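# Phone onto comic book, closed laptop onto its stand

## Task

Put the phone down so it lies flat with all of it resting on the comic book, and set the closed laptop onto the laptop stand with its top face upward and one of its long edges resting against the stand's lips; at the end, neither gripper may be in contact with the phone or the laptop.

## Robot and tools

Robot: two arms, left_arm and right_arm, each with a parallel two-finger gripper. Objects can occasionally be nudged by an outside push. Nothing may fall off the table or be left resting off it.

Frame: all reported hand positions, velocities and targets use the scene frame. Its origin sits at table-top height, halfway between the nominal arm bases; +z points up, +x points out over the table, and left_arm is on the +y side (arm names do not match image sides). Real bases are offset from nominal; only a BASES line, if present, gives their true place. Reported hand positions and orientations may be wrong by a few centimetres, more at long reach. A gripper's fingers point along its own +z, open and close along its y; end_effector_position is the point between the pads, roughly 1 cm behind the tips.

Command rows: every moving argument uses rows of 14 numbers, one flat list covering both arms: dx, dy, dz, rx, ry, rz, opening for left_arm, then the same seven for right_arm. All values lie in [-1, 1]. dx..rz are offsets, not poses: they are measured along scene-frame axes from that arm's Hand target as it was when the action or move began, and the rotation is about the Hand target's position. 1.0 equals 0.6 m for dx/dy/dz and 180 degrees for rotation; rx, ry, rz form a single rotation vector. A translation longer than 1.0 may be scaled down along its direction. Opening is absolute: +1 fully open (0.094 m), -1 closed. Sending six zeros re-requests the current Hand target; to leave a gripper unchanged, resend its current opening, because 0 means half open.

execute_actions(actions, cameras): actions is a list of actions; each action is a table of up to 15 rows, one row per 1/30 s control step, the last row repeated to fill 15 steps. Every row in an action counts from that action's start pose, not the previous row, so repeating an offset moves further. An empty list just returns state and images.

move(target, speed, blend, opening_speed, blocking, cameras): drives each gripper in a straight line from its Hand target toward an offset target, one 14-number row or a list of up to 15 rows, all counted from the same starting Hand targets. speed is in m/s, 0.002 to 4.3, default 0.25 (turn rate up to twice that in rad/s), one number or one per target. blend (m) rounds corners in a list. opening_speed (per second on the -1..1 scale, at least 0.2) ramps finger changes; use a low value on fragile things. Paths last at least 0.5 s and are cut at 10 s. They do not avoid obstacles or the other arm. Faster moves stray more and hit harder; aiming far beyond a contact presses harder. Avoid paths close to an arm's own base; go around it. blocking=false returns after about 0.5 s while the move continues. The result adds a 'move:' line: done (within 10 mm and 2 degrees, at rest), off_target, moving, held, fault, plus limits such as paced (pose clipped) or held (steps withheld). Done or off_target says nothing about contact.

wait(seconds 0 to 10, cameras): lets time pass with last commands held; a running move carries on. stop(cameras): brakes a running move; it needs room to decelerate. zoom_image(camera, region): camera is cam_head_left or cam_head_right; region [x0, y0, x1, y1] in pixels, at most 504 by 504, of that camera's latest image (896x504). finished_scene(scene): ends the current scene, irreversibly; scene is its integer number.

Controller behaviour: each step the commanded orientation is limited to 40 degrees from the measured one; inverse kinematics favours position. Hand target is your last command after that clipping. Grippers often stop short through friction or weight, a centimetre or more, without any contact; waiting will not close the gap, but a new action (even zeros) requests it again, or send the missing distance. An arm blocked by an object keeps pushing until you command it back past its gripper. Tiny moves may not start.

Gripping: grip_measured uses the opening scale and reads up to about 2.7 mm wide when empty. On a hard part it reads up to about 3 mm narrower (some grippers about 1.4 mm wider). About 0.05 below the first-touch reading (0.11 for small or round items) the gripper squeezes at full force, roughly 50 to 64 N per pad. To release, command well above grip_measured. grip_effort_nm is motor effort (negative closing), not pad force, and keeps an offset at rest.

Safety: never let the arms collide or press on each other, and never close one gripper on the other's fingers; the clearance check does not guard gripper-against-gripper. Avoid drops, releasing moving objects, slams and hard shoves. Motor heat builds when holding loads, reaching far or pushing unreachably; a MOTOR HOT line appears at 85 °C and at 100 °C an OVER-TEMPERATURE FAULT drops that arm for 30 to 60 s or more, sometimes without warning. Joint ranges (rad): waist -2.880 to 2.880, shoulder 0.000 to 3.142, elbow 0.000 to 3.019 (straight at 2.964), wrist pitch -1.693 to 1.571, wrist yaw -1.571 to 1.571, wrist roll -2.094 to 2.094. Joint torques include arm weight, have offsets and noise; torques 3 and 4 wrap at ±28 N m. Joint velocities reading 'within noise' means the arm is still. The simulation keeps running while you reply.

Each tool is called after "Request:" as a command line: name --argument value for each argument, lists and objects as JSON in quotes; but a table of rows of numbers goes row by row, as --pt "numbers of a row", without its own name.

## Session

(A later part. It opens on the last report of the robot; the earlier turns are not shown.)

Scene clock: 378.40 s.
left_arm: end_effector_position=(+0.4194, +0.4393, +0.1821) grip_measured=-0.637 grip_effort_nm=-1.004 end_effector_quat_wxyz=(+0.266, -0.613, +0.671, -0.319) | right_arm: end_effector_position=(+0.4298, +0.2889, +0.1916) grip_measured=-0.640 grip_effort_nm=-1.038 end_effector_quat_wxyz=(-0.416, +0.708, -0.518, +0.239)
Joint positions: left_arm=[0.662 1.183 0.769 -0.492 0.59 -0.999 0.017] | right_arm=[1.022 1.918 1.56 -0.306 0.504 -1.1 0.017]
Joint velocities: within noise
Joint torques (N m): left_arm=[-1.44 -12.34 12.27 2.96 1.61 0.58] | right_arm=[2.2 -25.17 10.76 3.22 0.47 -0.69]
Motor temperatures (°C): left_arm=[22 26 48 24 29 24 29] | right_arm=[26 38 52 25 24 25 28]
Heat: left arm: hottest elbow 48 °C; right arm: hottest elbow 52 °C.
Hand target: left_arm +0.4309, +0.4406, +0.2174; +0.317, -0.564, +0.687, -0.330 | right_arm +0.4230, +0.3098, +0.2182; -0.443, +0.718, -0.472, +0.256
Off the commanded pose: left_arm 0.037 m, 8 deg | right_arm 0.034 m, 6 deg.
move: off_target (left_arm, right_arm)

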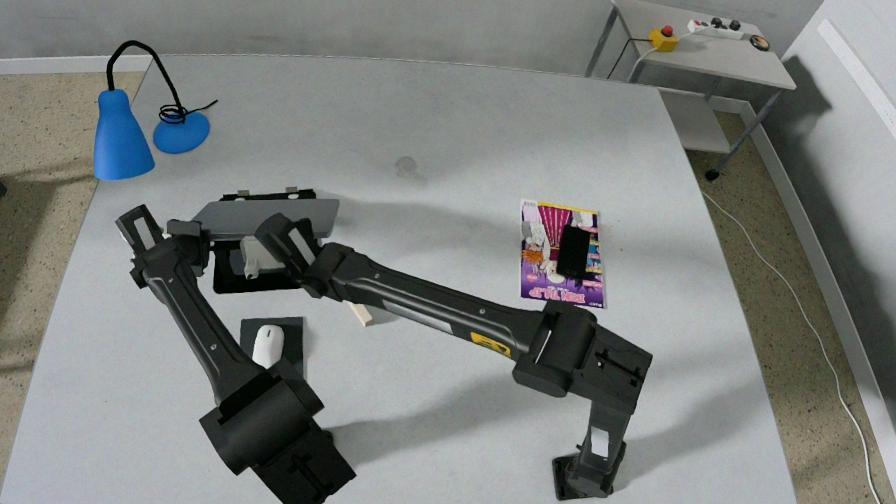

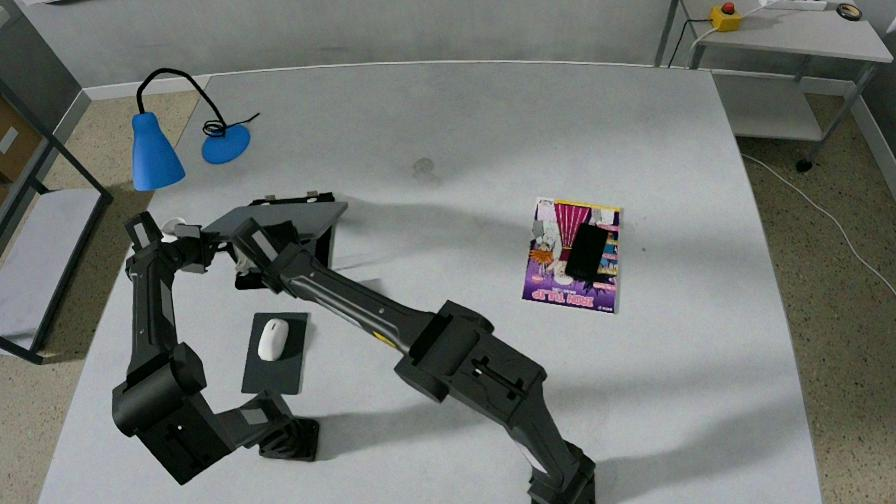

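Request:
move --target '[0.0,0.015,-0.06,0,0.01,0,-1,0.0,0.015,-0.06,0,0.01,0,-1]' --speed 0.04

Request:
zoom_image --camera "cam_head_left" --region '[150, 150, 350, 310]'

Request:
zoom_image --camera "cam_head_right" --region '[170, 150, 370, 310]'

Scene clock: 383.60 s.
left_arm: end_effector_position=(+0.4246, +0.4466, +0.1657) grip_measured=-0.637 grip_effort_nm=-1.009 end_effector_quat_wxyz=(+0.271, -0.611, +0.669, -0.323) | right_arm: end_effector_position=(+0.4338, +0.2966, +0.1762) grip_measured=-0.648 grip_effort_nm=-1.038 end_effector_quat_wxyz=(-0.423, +0.705, -0.516, +0.240)
Joint positions: left_arm=[0.671 1.229 0.751 -0.418 0.602 -0.997 0.017] | right_arm=[1.023 1.951 1.56 -0.255 0.504 -1.106 0.017]
Joint velocities: within noise
Joint torques (N m): left_arm=[-1.85 -10.46 10.63 2.44 0.9 0.78] | right_arm=[2.26 -23.82 10.55 2.45 -0.08 -0.43]
Motor temperatures (°C): left_arm=[22 26 47 24 29 24 30] | right_arm=[26 39 51 25 24 25 28]
Heat: left arm: hottest elbow 47 °C; right arm: hottest elbow 51 °C.
Hand target: left_arm +0.4309, +0.4495, +0.1813; +0.306, -0.569, +0.692, -0.322 | right_arm +0.4230, +0.3187, +0.1821; -0.435, +0.722, -0.479, +0.245
Off the commanded pose: left_arm 0.017 m, 7 deg | right_arm 0.025 m, 5 deg.
move: off_target (left_arm, right_arm)

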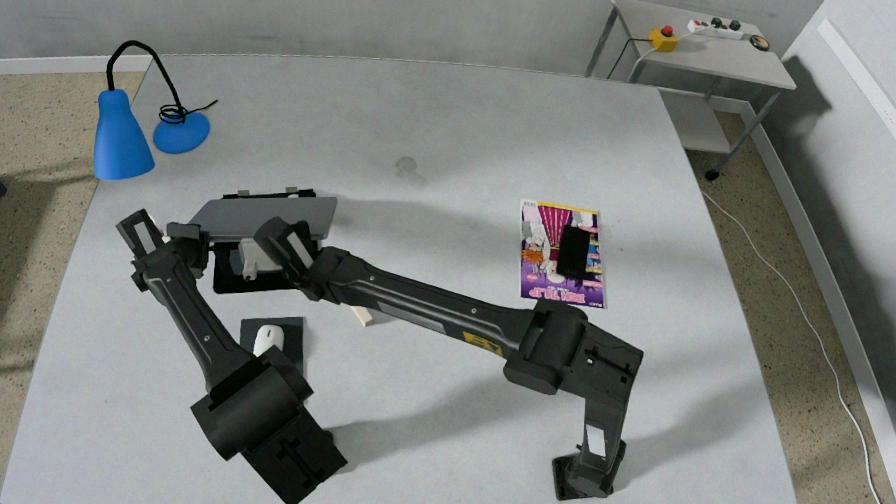

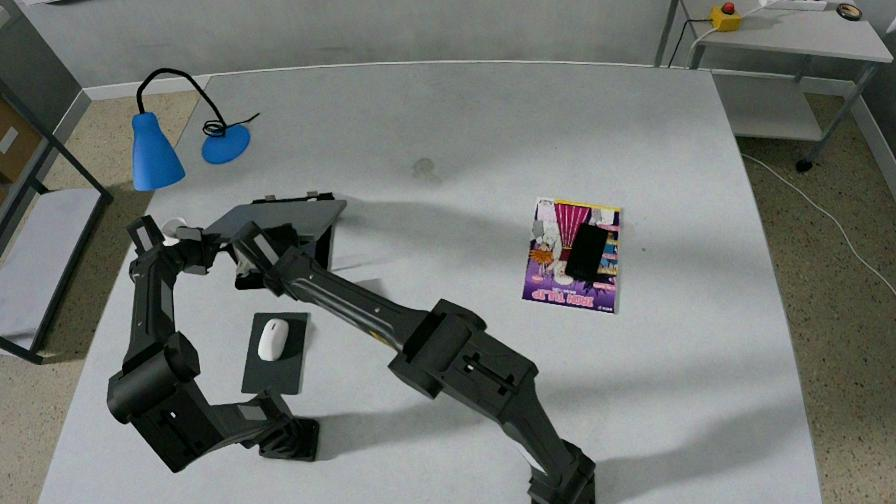

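Scaled by 2.520.

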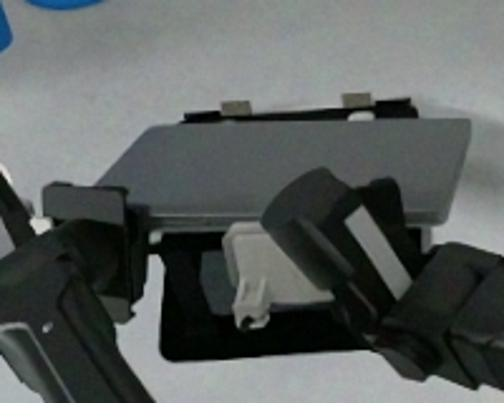

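Scaled by 2.520.

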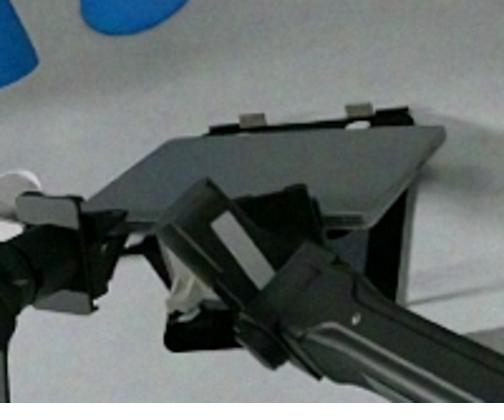

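Request:
move --target '[0.03,0.01,-0.045,0,0.0,0,-1,0.04,0.01,-0.045,0,0.0,0,-1]' --speed 0.04

Request:
zoom_image --camera "cam_head_left" --region '[150, 150, 350, 310]'

Request:
zoom_image --camera "cam_head_right" --region '[170, 150, 370, 310]'

Scene clock: 387.80 s.
left_arm: end_effector_position=(+0.4380, +0.4551, +0.1509) grip_measured=-0.637 grip_effort_nm=-1.013 end_effector_quat_wxyz=(+0.281, -0.604, +0.669, -0.330) | right_arm: end_effector_position=(+0.4445, +0.3037, +0.1600) grip_measured=-0.654 grip_effort_nm=-1.038 end_effector_quat_wxyz=(-0.434, +0.703, -0.510, +0.239)
Joint positions: left_arm=[0.67 1.294 0.747 -0.323 0.614 -1 0.017] | right_arm=[1.013 1.991 1.564 -0.188 0.49 -1.125 0.016]
Joint velocities: within noise
Joint torques (N m): left_arm=[-2.37 -9.64 10.45 2.91 0.08 0.7] | right_arm=[0.97 -21.6 12.46 1.85 -0.39 -0.43]
Motor temperatures (°C): left_arm=[22 26 47 24 29 24 30] | right_arm=[26 40 51 25 24 25 28]
Heat: left arm: hottest elbow 47 °C; right arm: hottest elbow 51 °C.
Hand target: left_arm +0.4489, +0.4557, +0.1544; +0.306, -0.569, +0.692, -0.322 | right_arm +0.4470, +0.3248, +0.1549; -0.435, +0.722, -0.479, +0.245
Off the commanded pose: left_arm 0.011 m, 6 deg | right_arm 0.022 m, 4 deg.
move: off_target (left_arm, right_arm)

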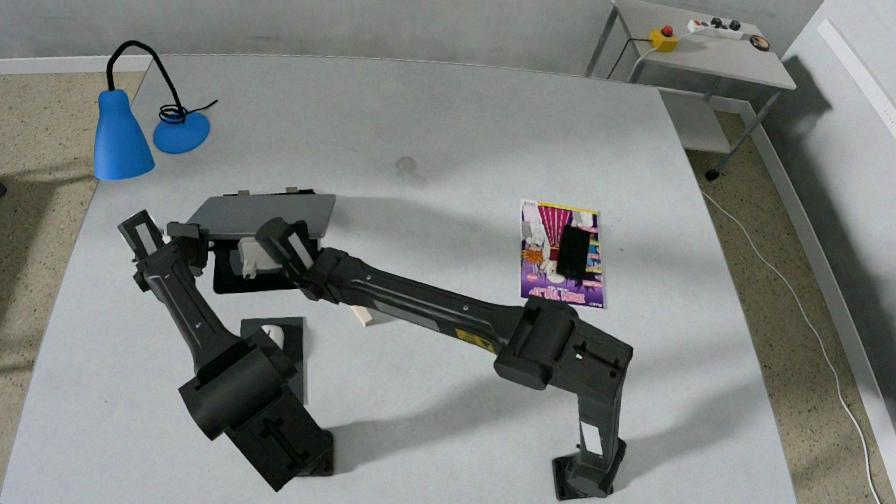

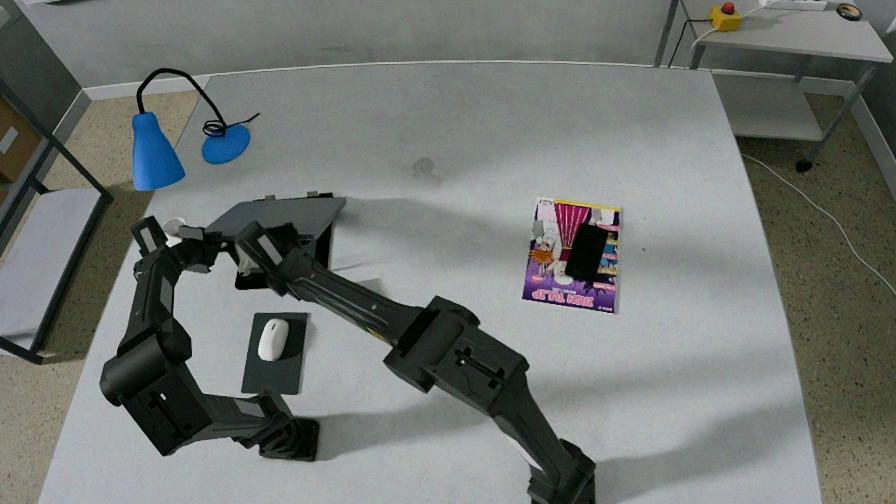

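Scaled by 2.520.

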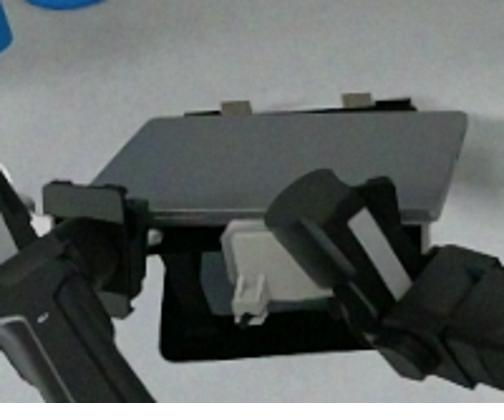

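Scaled by 2.520.

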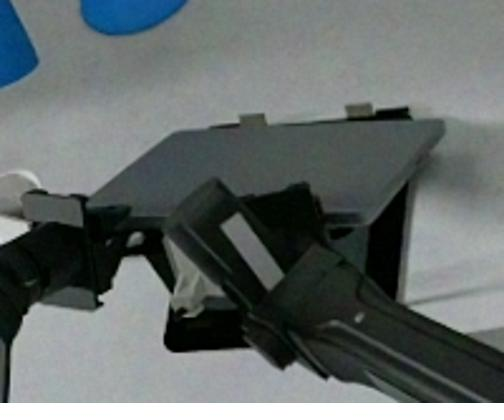

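Request:
move --target '[0.02,0.005,-0.025,0,0.02,0,-1,0.022,0.005,-0.025,0,0.02,0,-1]' --speed 0.04

Request:
zoom_image --camera "cam_head_left" --region '[150, 150, 350, 310]'

Request:
zoom_image --camera "cam_head_right" --region '[170, 150, 370, 310]'

Scene clock: 391.37 s.
left_arm: end_effector_position=(+0.4466, +0.4569, +0.1450) grip_measured=-0.637 grip_effort_nm=-1.013 end_effector_quat_wxyz=(+0.280, -0.607, +0.671, -0.320) | right_arm: end_effector_position=(+0.4558, +0.3070, +0.1566) grip_measured=-0.656 grip_effort_nm=-1.038 end_effector_quat_wxyz=(-0.429, +0.709, -0.514, +0.224)
Joint positions: left_arm=[0.652 1.322 0.762 -0.312 0.583 -1.009 0.017] | right_arm=[0.995 2.013 1.604 -0.223 0.448 -1.117 0.016]
Joint velocities: within noise
Joint torques (N m): left_arm=[-2.26 -6.77 12.78 1.33 -0.49 0.83] | right_arm=[0.73 -21.07 13.31 1.05 -0.67 -0.18]
Motor temperatures (°C): left_arm=[22 26 46 24 29 24 30] | right_arm=[26 39 51 25 24 25 28]
Heat: left arm: hottest elbow 46 °C; right arm: hottest elbow 51 °C.
Hand target: left_arm +0.4609, +0.4585, +0.1392; +0.284, -0.579, +0.701, -0.304 | right_arm +0.4602, +0.3278, +0.1401; -0.420, +0.729, -0.493, +0.222
Off the commanded pose: left_arm 0.015 m, 5 deg | right_arm 0.027 m, 4 deg.
move: off_target (left_arm, right_arm)

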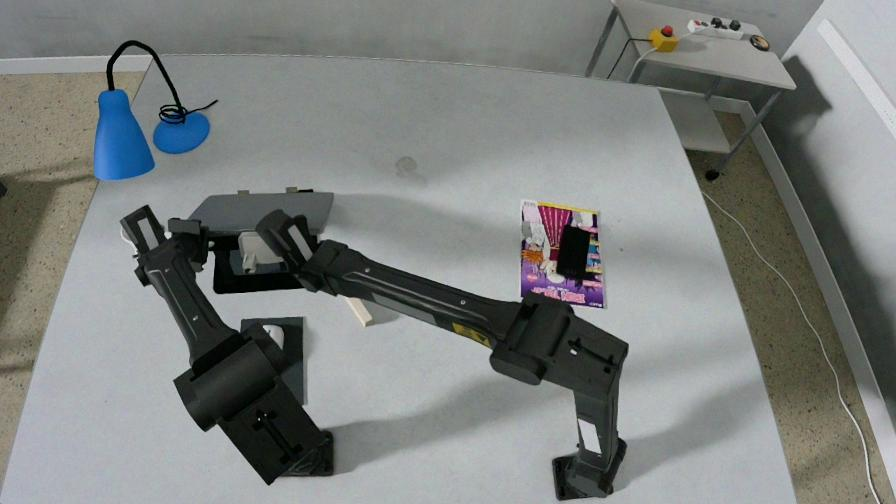

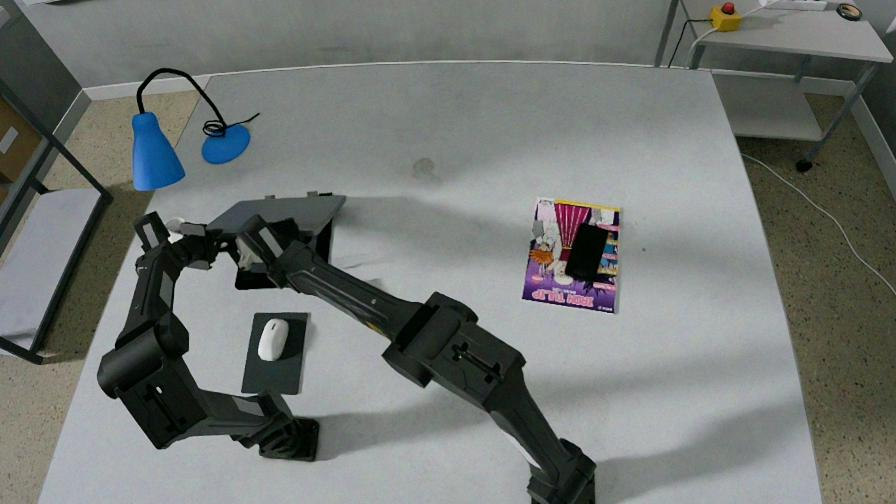

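Scaled by 2.520.

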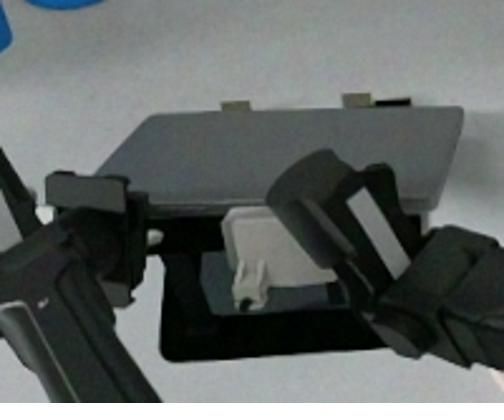

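Scaled by 2.520.

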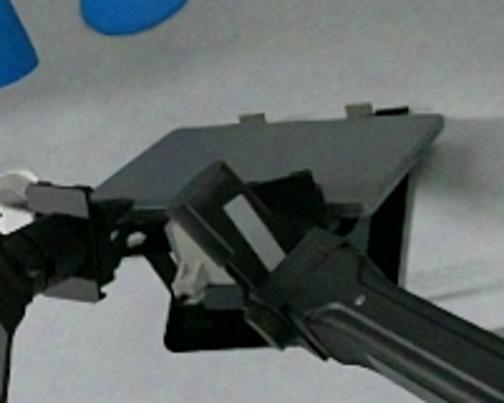

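Continue; right a touch more.

Request:
move --target '[0.018,0.005,-0.012,0,0.0,0,-1,0.026,0.005,-0.012,0,0.0,0,-1]' --speed 0.04 --cameras '[]'

Request:
move --target '[0.018,0.0,-0.012,0,0.0,0,-1,0.026,0.0,-0.012,0,0.0,0,-1]' --speed 0.04

Request:
zoom_image --camera "cam_head_left" --region '[150, 150, 350, 310]'

Request:
zoom_image --camera "cam_head_right" --region '[170, 150, 370, 310]'

Scene clock: 396.27 s.
left_arm: end_effector_position=(+0.4576, +0.4602, +0.1401) grip_measured=-0.637 grip_effort_nm=-1.004 end_effector_quat_wxyz=(+0.278, -0.610, +0.669, -0.321) | right_arm: end_effector_position=(+0.4687, +0.3105, +0.1533) grip_measured=-0.659 grip_effort_nm=-1.043 end_effector_quat_wxyz=(-0.428, +0.711, -0.511, +0.223)
Joint positions: left_arm=[0.64 1.359 0.781 -0.289 0.576 -1.028 0.017] | right_arm=[0.981 2.04 1.64 -0.229 0.432 -1.132 0.016]
Joint velocities: within noise
Joint torques (N m): left_arm=[-3.49 -7.71 12.37 1.7 -0.42 0.92] | right_arm=[0.62 -20.89 13.27 1.14 -0.6 -0.15]
Motor temperatures (°C): left_arm=[22 26 46 24 28 24 30] | right_arm=[26 39 52 25 24 24 28]
Heat: left arm: hottest elbow 46 °C; right arm: hottest elbow 52 °C.
Hand target: left_arm +0.4718, +0.4617, +0.1323; +0.285, -0.579, +0.701, -0.304 | right_arm +0.4759, +0.3307, +0.1328; -0.420, +0.729, -0.493, +0.222
Off the commanded pose: left_arm 0.016 m, 6 deg | right_arm 0.030 m, 3 deg.
move: off_target (left_arm, right_arm)
No camera images: "cameras" was empty.

Scene clock: 397.03 s.
left_arm: end_effector_position=(+0.4665, +0.4613, +0.1360) grip_measured=-0.637 grip_effort_nm=-1.004 end_effector_quat_wxyz=(+0.279, -0.611, +0.667, -0.321) | right_arm: end_effector_position=(+0.4787, +0.3116, +0.1491) grip_measured=-0.660 grip_effort_nm=-1.038 end_effector_quat_wxyz=(-0.427, +0.713, -0.511, +0.219)
Joint positions: left_arm=[0.627 1.385 0.791 -0.264 0.565 -1.043 0.017] | right_arm=[0.967 2.059 1.662 -0.232 0.414 -1.138 0.016]
Joint velocities: within noise
Joint torques (N m): left_arm=[-2.9 -7.71 12.26 1.78 -0.45 0.9] | right_arm=[0.15 -20.78 13.7 1.57 -0.5 -0.21]
Motor temperatures (°C): left_arm=[22 26 46 24 28 24 30] | right_arm=[26 40 52 25 24 24 28]
Heat: left arm: hottest elbow 46 °C; right arm: hottest elbow 52 °C.
Hand target: left_arm +0.4825, +0.4616, +0.1250; +0.284, -0.579, +0.701, -0.304 | right_arm +0.4915, +0.3308, +0.1257; -0.420, +0.729, -0.493, +0.222
Off the commanded pose: left_arm 0.019 m, 6 deg | right_arm 0.033 m, 3 deg.
move: off_target (left_arm, right_arm)

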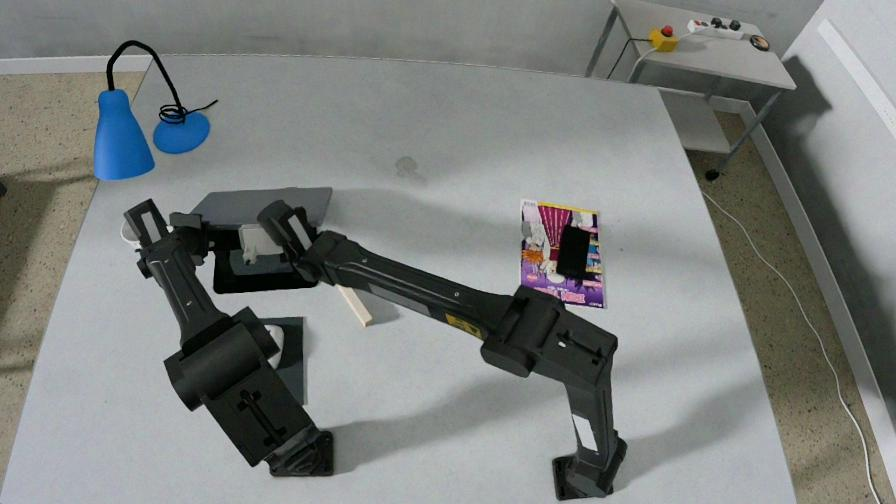

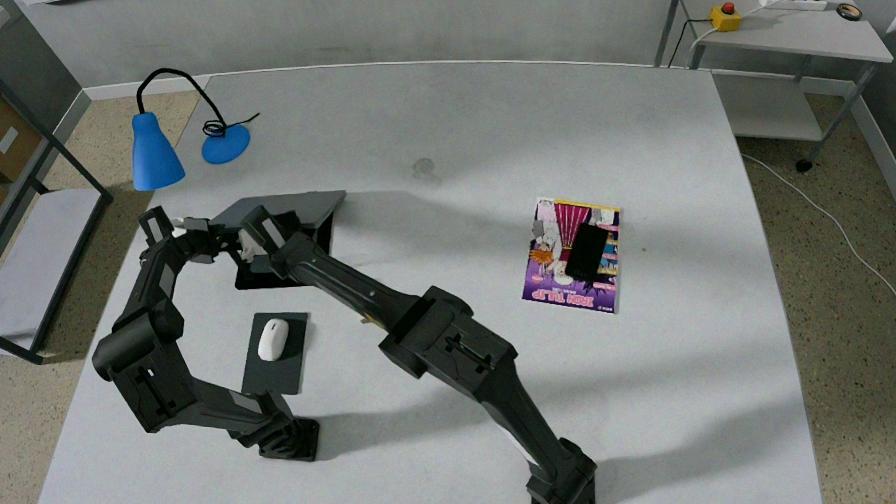

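Scaled by 2.520.

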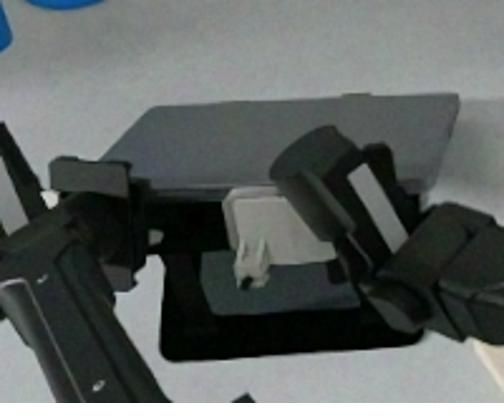

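Scaled by 2.520.

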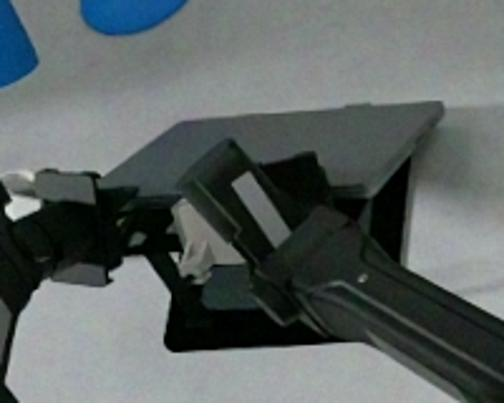

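Request:
move --target '[0.018,0.0,-0.012,0,0.0,0,-1,0.014,0.0,-0.012,0,0.0,0,-1]' --speed 0.04

Request:
zoom_image --camera "cam_head_left" --region '[150, 150, 350, 310]'

Request:
zoom_image --camera "cam_head_right" --region '[170, 150, 370, 310]'

Scene clock: 399.53 s.
left_arm: end_effector_position=(+0.4708, +0.4614, +0.1332) grip_measured=-0.637 grip_effort_nm=-1.009 end_effector_quat_wxyz=(+0.280, -0.611, +0.667, -0.322) | right_arm: end_effector_position=(+0.4814, +0.3104, +0.1491) grip_measured=-0.660 grip_effort_nm=-1.038 end_effector_quat_wxyz=(-0.427, +0.712, -0.512, +0.220)
Joint positions: left_arm=[0.621 1.398 0.793 -0.245 0.564 -1.05 0.017] | right_arm=[0.963 2.061 1.665 -0.232 0.413 -1.138 0.016]
Joint velocities: within noise
Joint torques (N m): left_arm=[-4.01 -5.77 12.89 2.28 -0.75 0.88] | right_arm=[-0.26 -19.55 14 1.94 -0.72 -0.27]
Motor temperatures (°C): left_arm=[22 26 46 24 28 24 30] | right_arm=[26 40 52 25 24 24 28]
Heat: left arm: hottest elbow 46 °C; right arm: hottest elbow 52 °C.
Hand target: left_arm +0.4933, +0.4615, +0.1178; +0.284, -0.579, +0.701, -0.304 | right_arm +0.4999, +0.3307, +0.1185; -0.420, +0.729, -0.493, +0.222
Off the commanded pose: left_arm 0.027 m, 6 deg | right_arm 0.041 m, 3 deg.
move: off_target (left_arm, right_arm)

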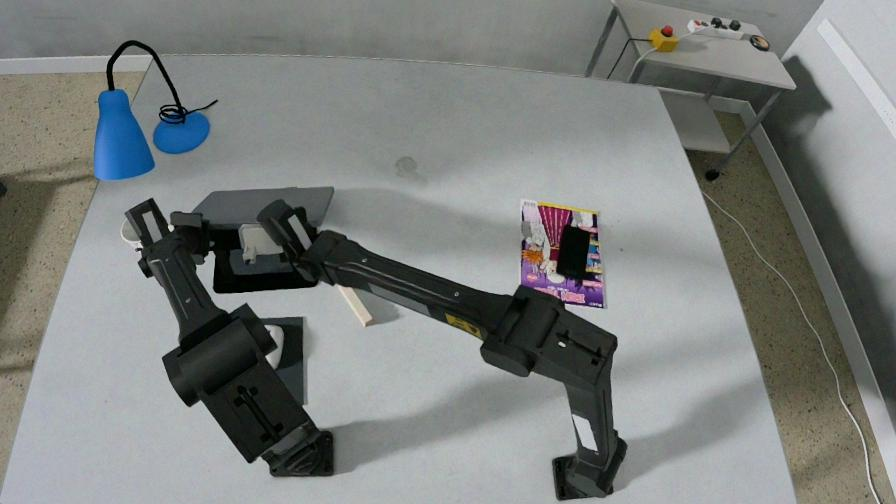

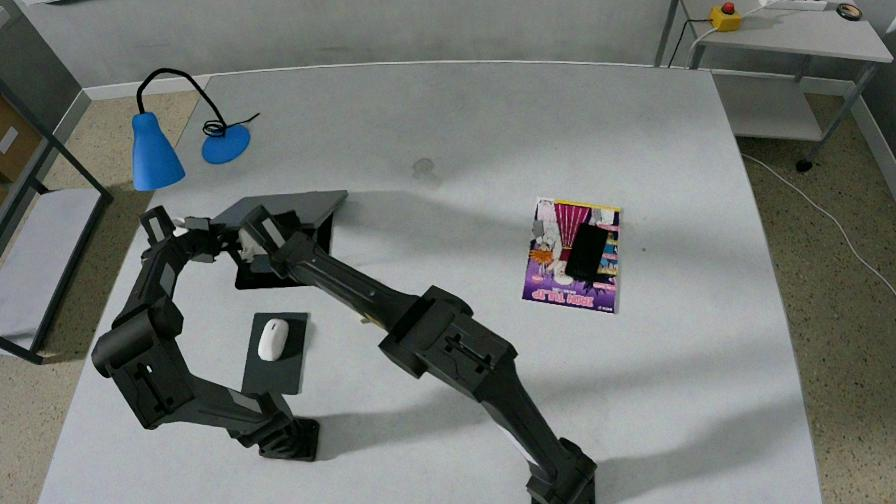

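Scaled by 2.520.

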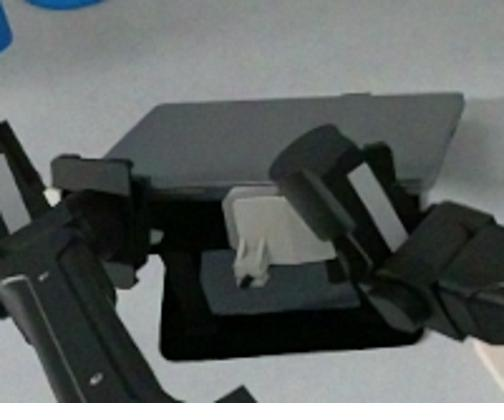

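Scaled by 2.520.

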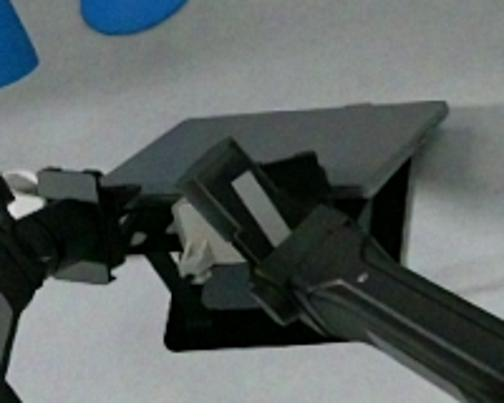

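Request:
move --pt "-0.025 0.0 0.012 0 0 0 -1 -0.03 -0.01 0.02 0 0 0 -1" --pt "-0.025 0.0 0.012 0 0 0 -0.3 -0.03 -0.01 0.02 0 0 0 -0.3" --speed 0.05 --opening_speed 0.25 --cameras '[]'

Request:
move --pt "-0.045 0.005 0.015 0 0 0 0 -0.045 -0.03 0.015 0 0 0 0" --speed 0.05 --opening_speed 0.4

Request:
zoom_image --camera "cam_head_left" --region '[150, 150, 350, 310]'

Request:
zoom_image --camera "cam_head_right" --region '[170, 150, 370, 310]'

Scene clock: 407.87 s.
left_arm: end_effector_position=(+0.4755, +0.4622, +0.1390) grip_measured=-0.304 grip_effort_nm=0.188 end_effector_quat_wxyz=(+0.297, -0.582, +0.690, -0.312) | right_arm: end_effector_position=(+0.4817, +0.3131, +0.1533) grip_measured=-0.303 grip_effort_nm=0.115 end_effector_quat_wxyz=(-0.428, +0.719, -0.500, +0.223)
Joint positions: left_arm=[0.616 1.397 0.806 -0.246 0.561 -0.976 0.033] | right_arm=[0.963 2.06 1.673 -0.234 0.405 -1.168 0.033]
Joint velocities: within noise
Joint torques (N m): left_arm=[-2.49 -9.41 10.52 1.02 -0.17 0.35] | right_arm=[0.97 -22.89 10.88 1.68 -0.01 0.13]
Motor temperatures (°C): left_arm=[22 26 45 24 28 24 30] | right_arm=[26 39 53 25 24 24 28]
Heat: left arm: hottest elbow 45 °C; right arm: hottest elbow 53 °C.
Hand target: left_arm +0.4783, +0.4616, +0.1250; +0.284, -0.579, +0.701, -0.303 | right_arm +0.4819, +0.3248, +0.1304; -0.420, +0.729, -0.493, +0.222
Off the commanded pose: left_arm 0.014 m, 2 deg | right_arm 0.026 m, 2 deg.
move: off_target (left_arm, right_arm); target 2's new opening was sent with left_arm's hand 0.012 m and 6 deg from that target
No camera images: "cameras" was empty.

Scene clock: 409.10 s.
left_arm: end_effector_position=(+0.4666, +0.4613, +0.1499) grip_measured=-0.003 grip_effort_nm=0.178 end_effector_quat_wxyz=(+0.299, -0.568, +0.700, -0.314) | right_arm: end_effector_position=(+0.4769, +0.3035, +0.1654) grip_measured=-0.002 grip_effort_nm=0.105 end_effector_quat_wxyz=(-0.437, +0.713, -0.499, +0.227)
Joint positions: left_arm=[0.634 1.364 0.806 -0.291 0.588 -0.928 0.047] | right_arm=[0.963 2.02 1.625 -0.202 0.414 -1.172 0.047]
Joint velocities: within noise
Joint torques (N m): left_arm=[-0.09 -11.63 7.62 0.55 -0.03 0.32] | right_arm=[2.14 -25.47 6.54 1.37 0.16 0.24]
Motor temperatures (°C): left_arm=[22 26 45 24 28 24 30] | right_arm=[26 39 53 25 24 24 28]
Heat: left arm: hottest elbow 45 °C; right arm: hottest elbow 53 °C.
Hand target: left_arm +0.4513, +0.4645, +0.1339; +0.284, -0.579, +0.701, -0.304 | right_arm +0.4549, +0.3067, +0.1396; -0.420, +0.729, -0.493, +0.222
Off the commanded pose: left_arm 0.022 m, 2 deg | right_arm 0.034 m, 3 deg.
move: off_target (left_arm, right_arm)

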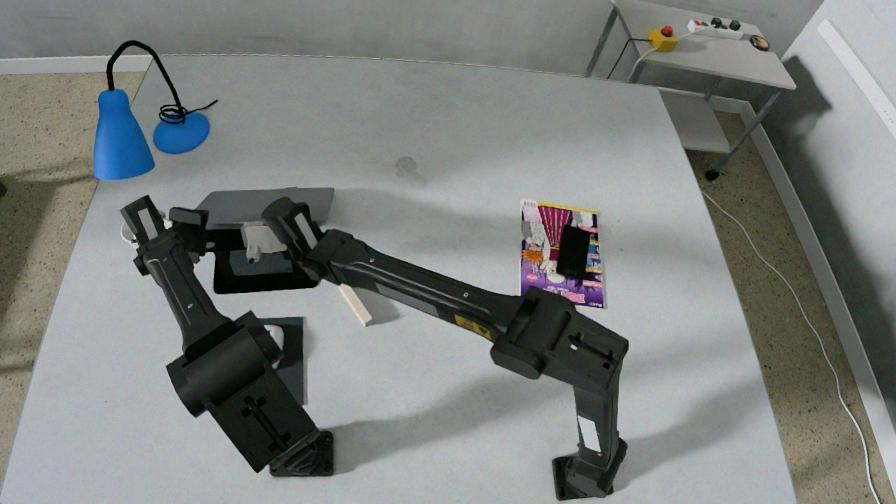

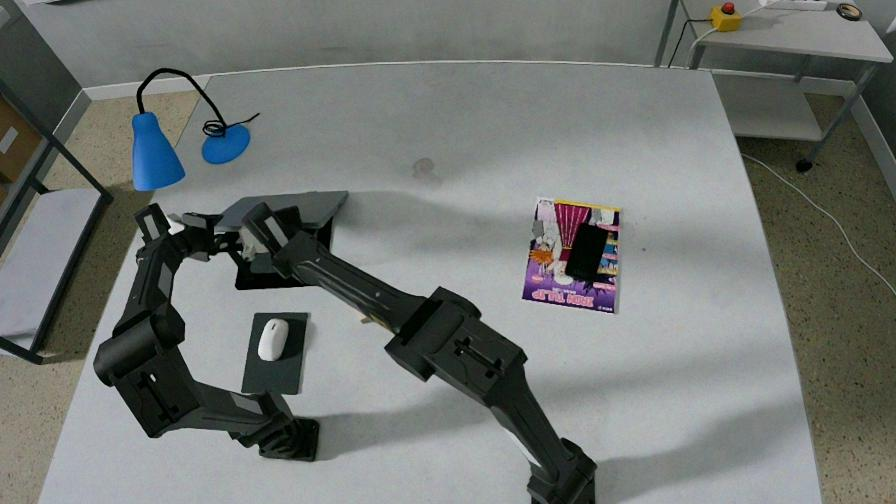

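Scaled by 2.520.

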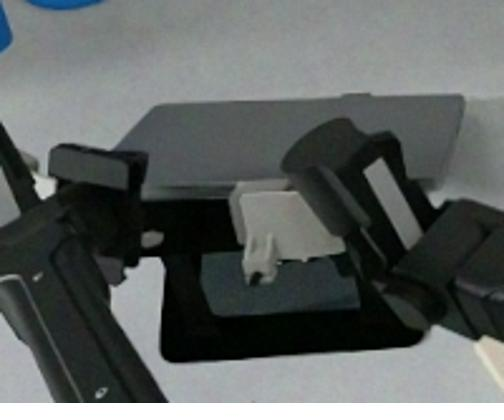

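Scaled by 2.520.

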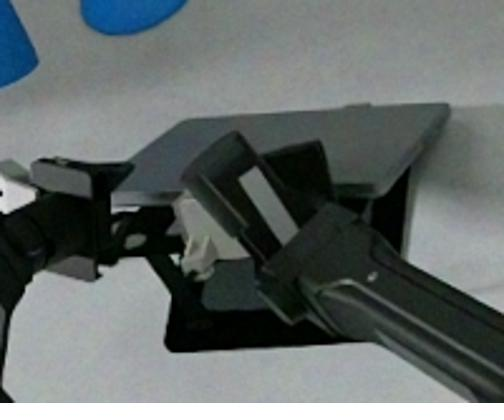

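Request:
move --pt "-0.05 0.007 0.035 0 0 0 0 -0.06 -0.04 0.04 0 0 0 0" --speed 0.05 --cameras '[]'

Request:
move --pt "-0.09 0.0 0.06 0 0 0 0 -0.09 -0.06 0.06 0 0 0 0" --pt "-0.14 0 0.16 0 0 0 0 -0.14 -0.2 0.16 0 0 0 0" --pt "-0.24 -0.1 0.16 0 0 0 0 -0.29 -0.6 0.16 0 0 0 0" --speed '[0.08,0.2,0.2]'

Request:
zoom_image --camera "cam_head_left" --region '[150, 150, 350, 310]'

Request:
zoom_image --camera "cam_head_right" --region '[170, 150, 370, 310]'

Scene clock: 414.20 s.
left_arm: end_effector_position=(+0.4331, +0.4688, +0.1617) grip_measured=-0.002 grip_effort_nm=0.139 end_effector_quat_wxyz=(+0.292, -0.572, +0.702, -0.308) | right_arm: end_effector_position=(+0.4349, +0.2820, +0.1786) grip_measured=-0.001 grip_effort_nm=0.071 end_effector_quat_wxyz=(-0.432, +0.718, -0.497, +0.227)
Joint positions: left_arm=[0.703 1.294 0.793 -0.406 0.621 -0.855 0.047] | right_arm=[0.998 1.907 1.492 -0.202 0.439 -1.157 0.047]
Joint velocities: within noise
Joint torques (N m): left_arm=[0.44 -11.05 8.24 0.65 0.21 0.15] | right_arm=[1.79 -24.18 7.27 1.16 0.11 0.27]
Motor temperatures (°C): left_arm=[22 26 44 24 28 24 29] | right_arm=[26 40 52 25 24 24 27]
Heat: left arm: hottest elbow 44 °C; right arm: hottest elbow 52 °C.
Hand target: left_arm +0.4213, +0.4688, +0.1549; +0.284, -0.579, +0.701, -0.303 | right_arm +0.4189, +0.2828, +0.1635; -0.420, +0.729, -0.493, +0.222
Off the commanded pose: left_arm 0.014 m, 1 deg | right_arm 0.022 m, 2 deg.
move: off_target (left_arm, right_arm)
No camera images: "cameras" was empty.

Scene clock: 417.87 s.
left_arm: end_effector_position=(+0.2821, +0.4093, +0.2529) grip_measured=-0.002 grip_effort_nm=0.125 end_effector_quat_wxyz=(+0.283, -0.577, +0.703, -0.305) | right_arm: end_effector_position=(+0.2458, -0.0694, +0.2702) grip_measured=-0.001 grip_effort_nm=0.066 end_effector_quat_wxyz=(-0.432, +0.724, -0.490, +0.219)
Joint positions: left_arm=[0.957 0.798 0.752 -1.057 0.749 -0.576 0.047] | right_arm=[0.852 0.72 0.645 -0.513 0.296 -1.254 0.047]
Joint velocities: within noise
Joint torques (N m): left_arm=[0.03 -4.95 10.09 0.77 0.45 0.17] | right_arm=[-0.38 -4.6 8.75 1.06 0.03 0.14]
Motor temperatures (°C): left_arm=[22 26 44 24 28 24 29] | right_arm=[26 40 51 25 24 24 27]
Heat: left arm: hottest elbow 44 °C; right arm: hottest elbow 51 °C.
Hand target: left_arm +0.2773, +0.4088, +0.2510; +0.285, -0.579, +0.701, -0.303 | right_arm +0.2448, -0.0772, +0.2595; -0.420, +0.729, -0.493, +0.222
Off the commanded pose: left_arm 0.005 m, 0 deg | right_arm 0.013 m, 2 deg.
move: off_target (right_arm)

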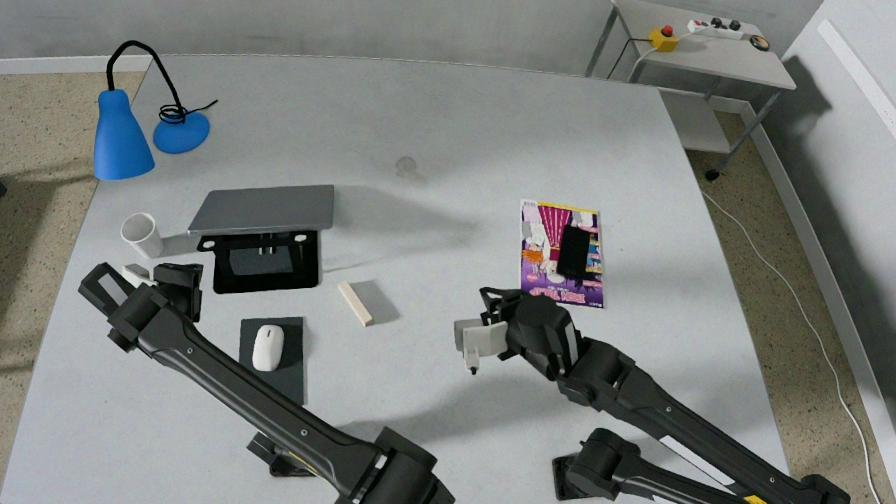

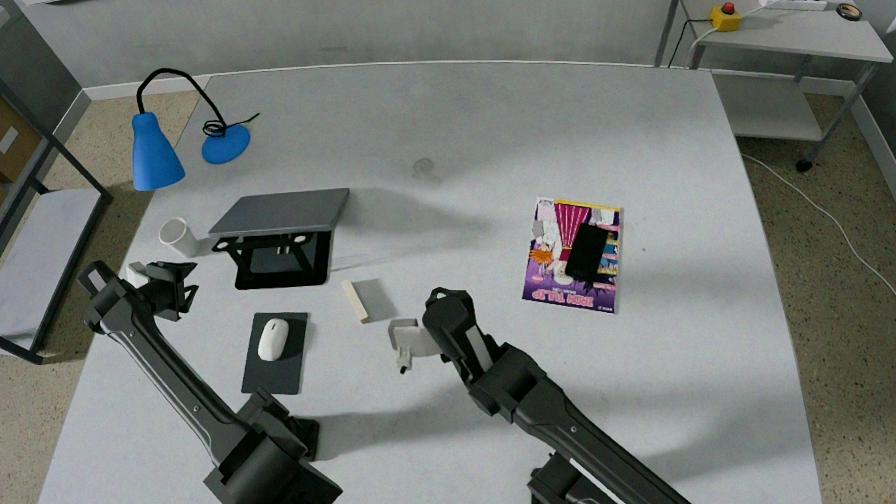

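Scaled by 2.520.

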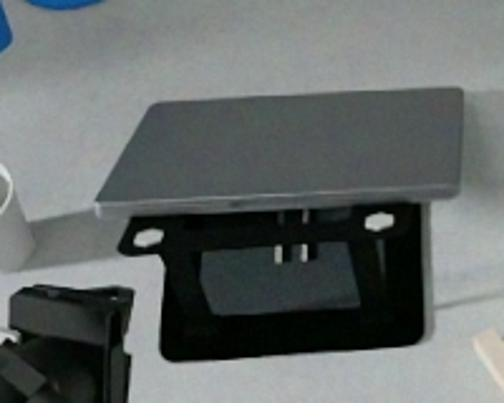

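Scaled by 2.520.

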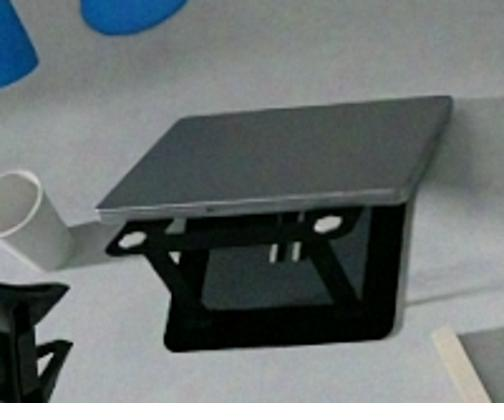

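Request:
finished_scene --scene 2

The scene is finished: the task was done.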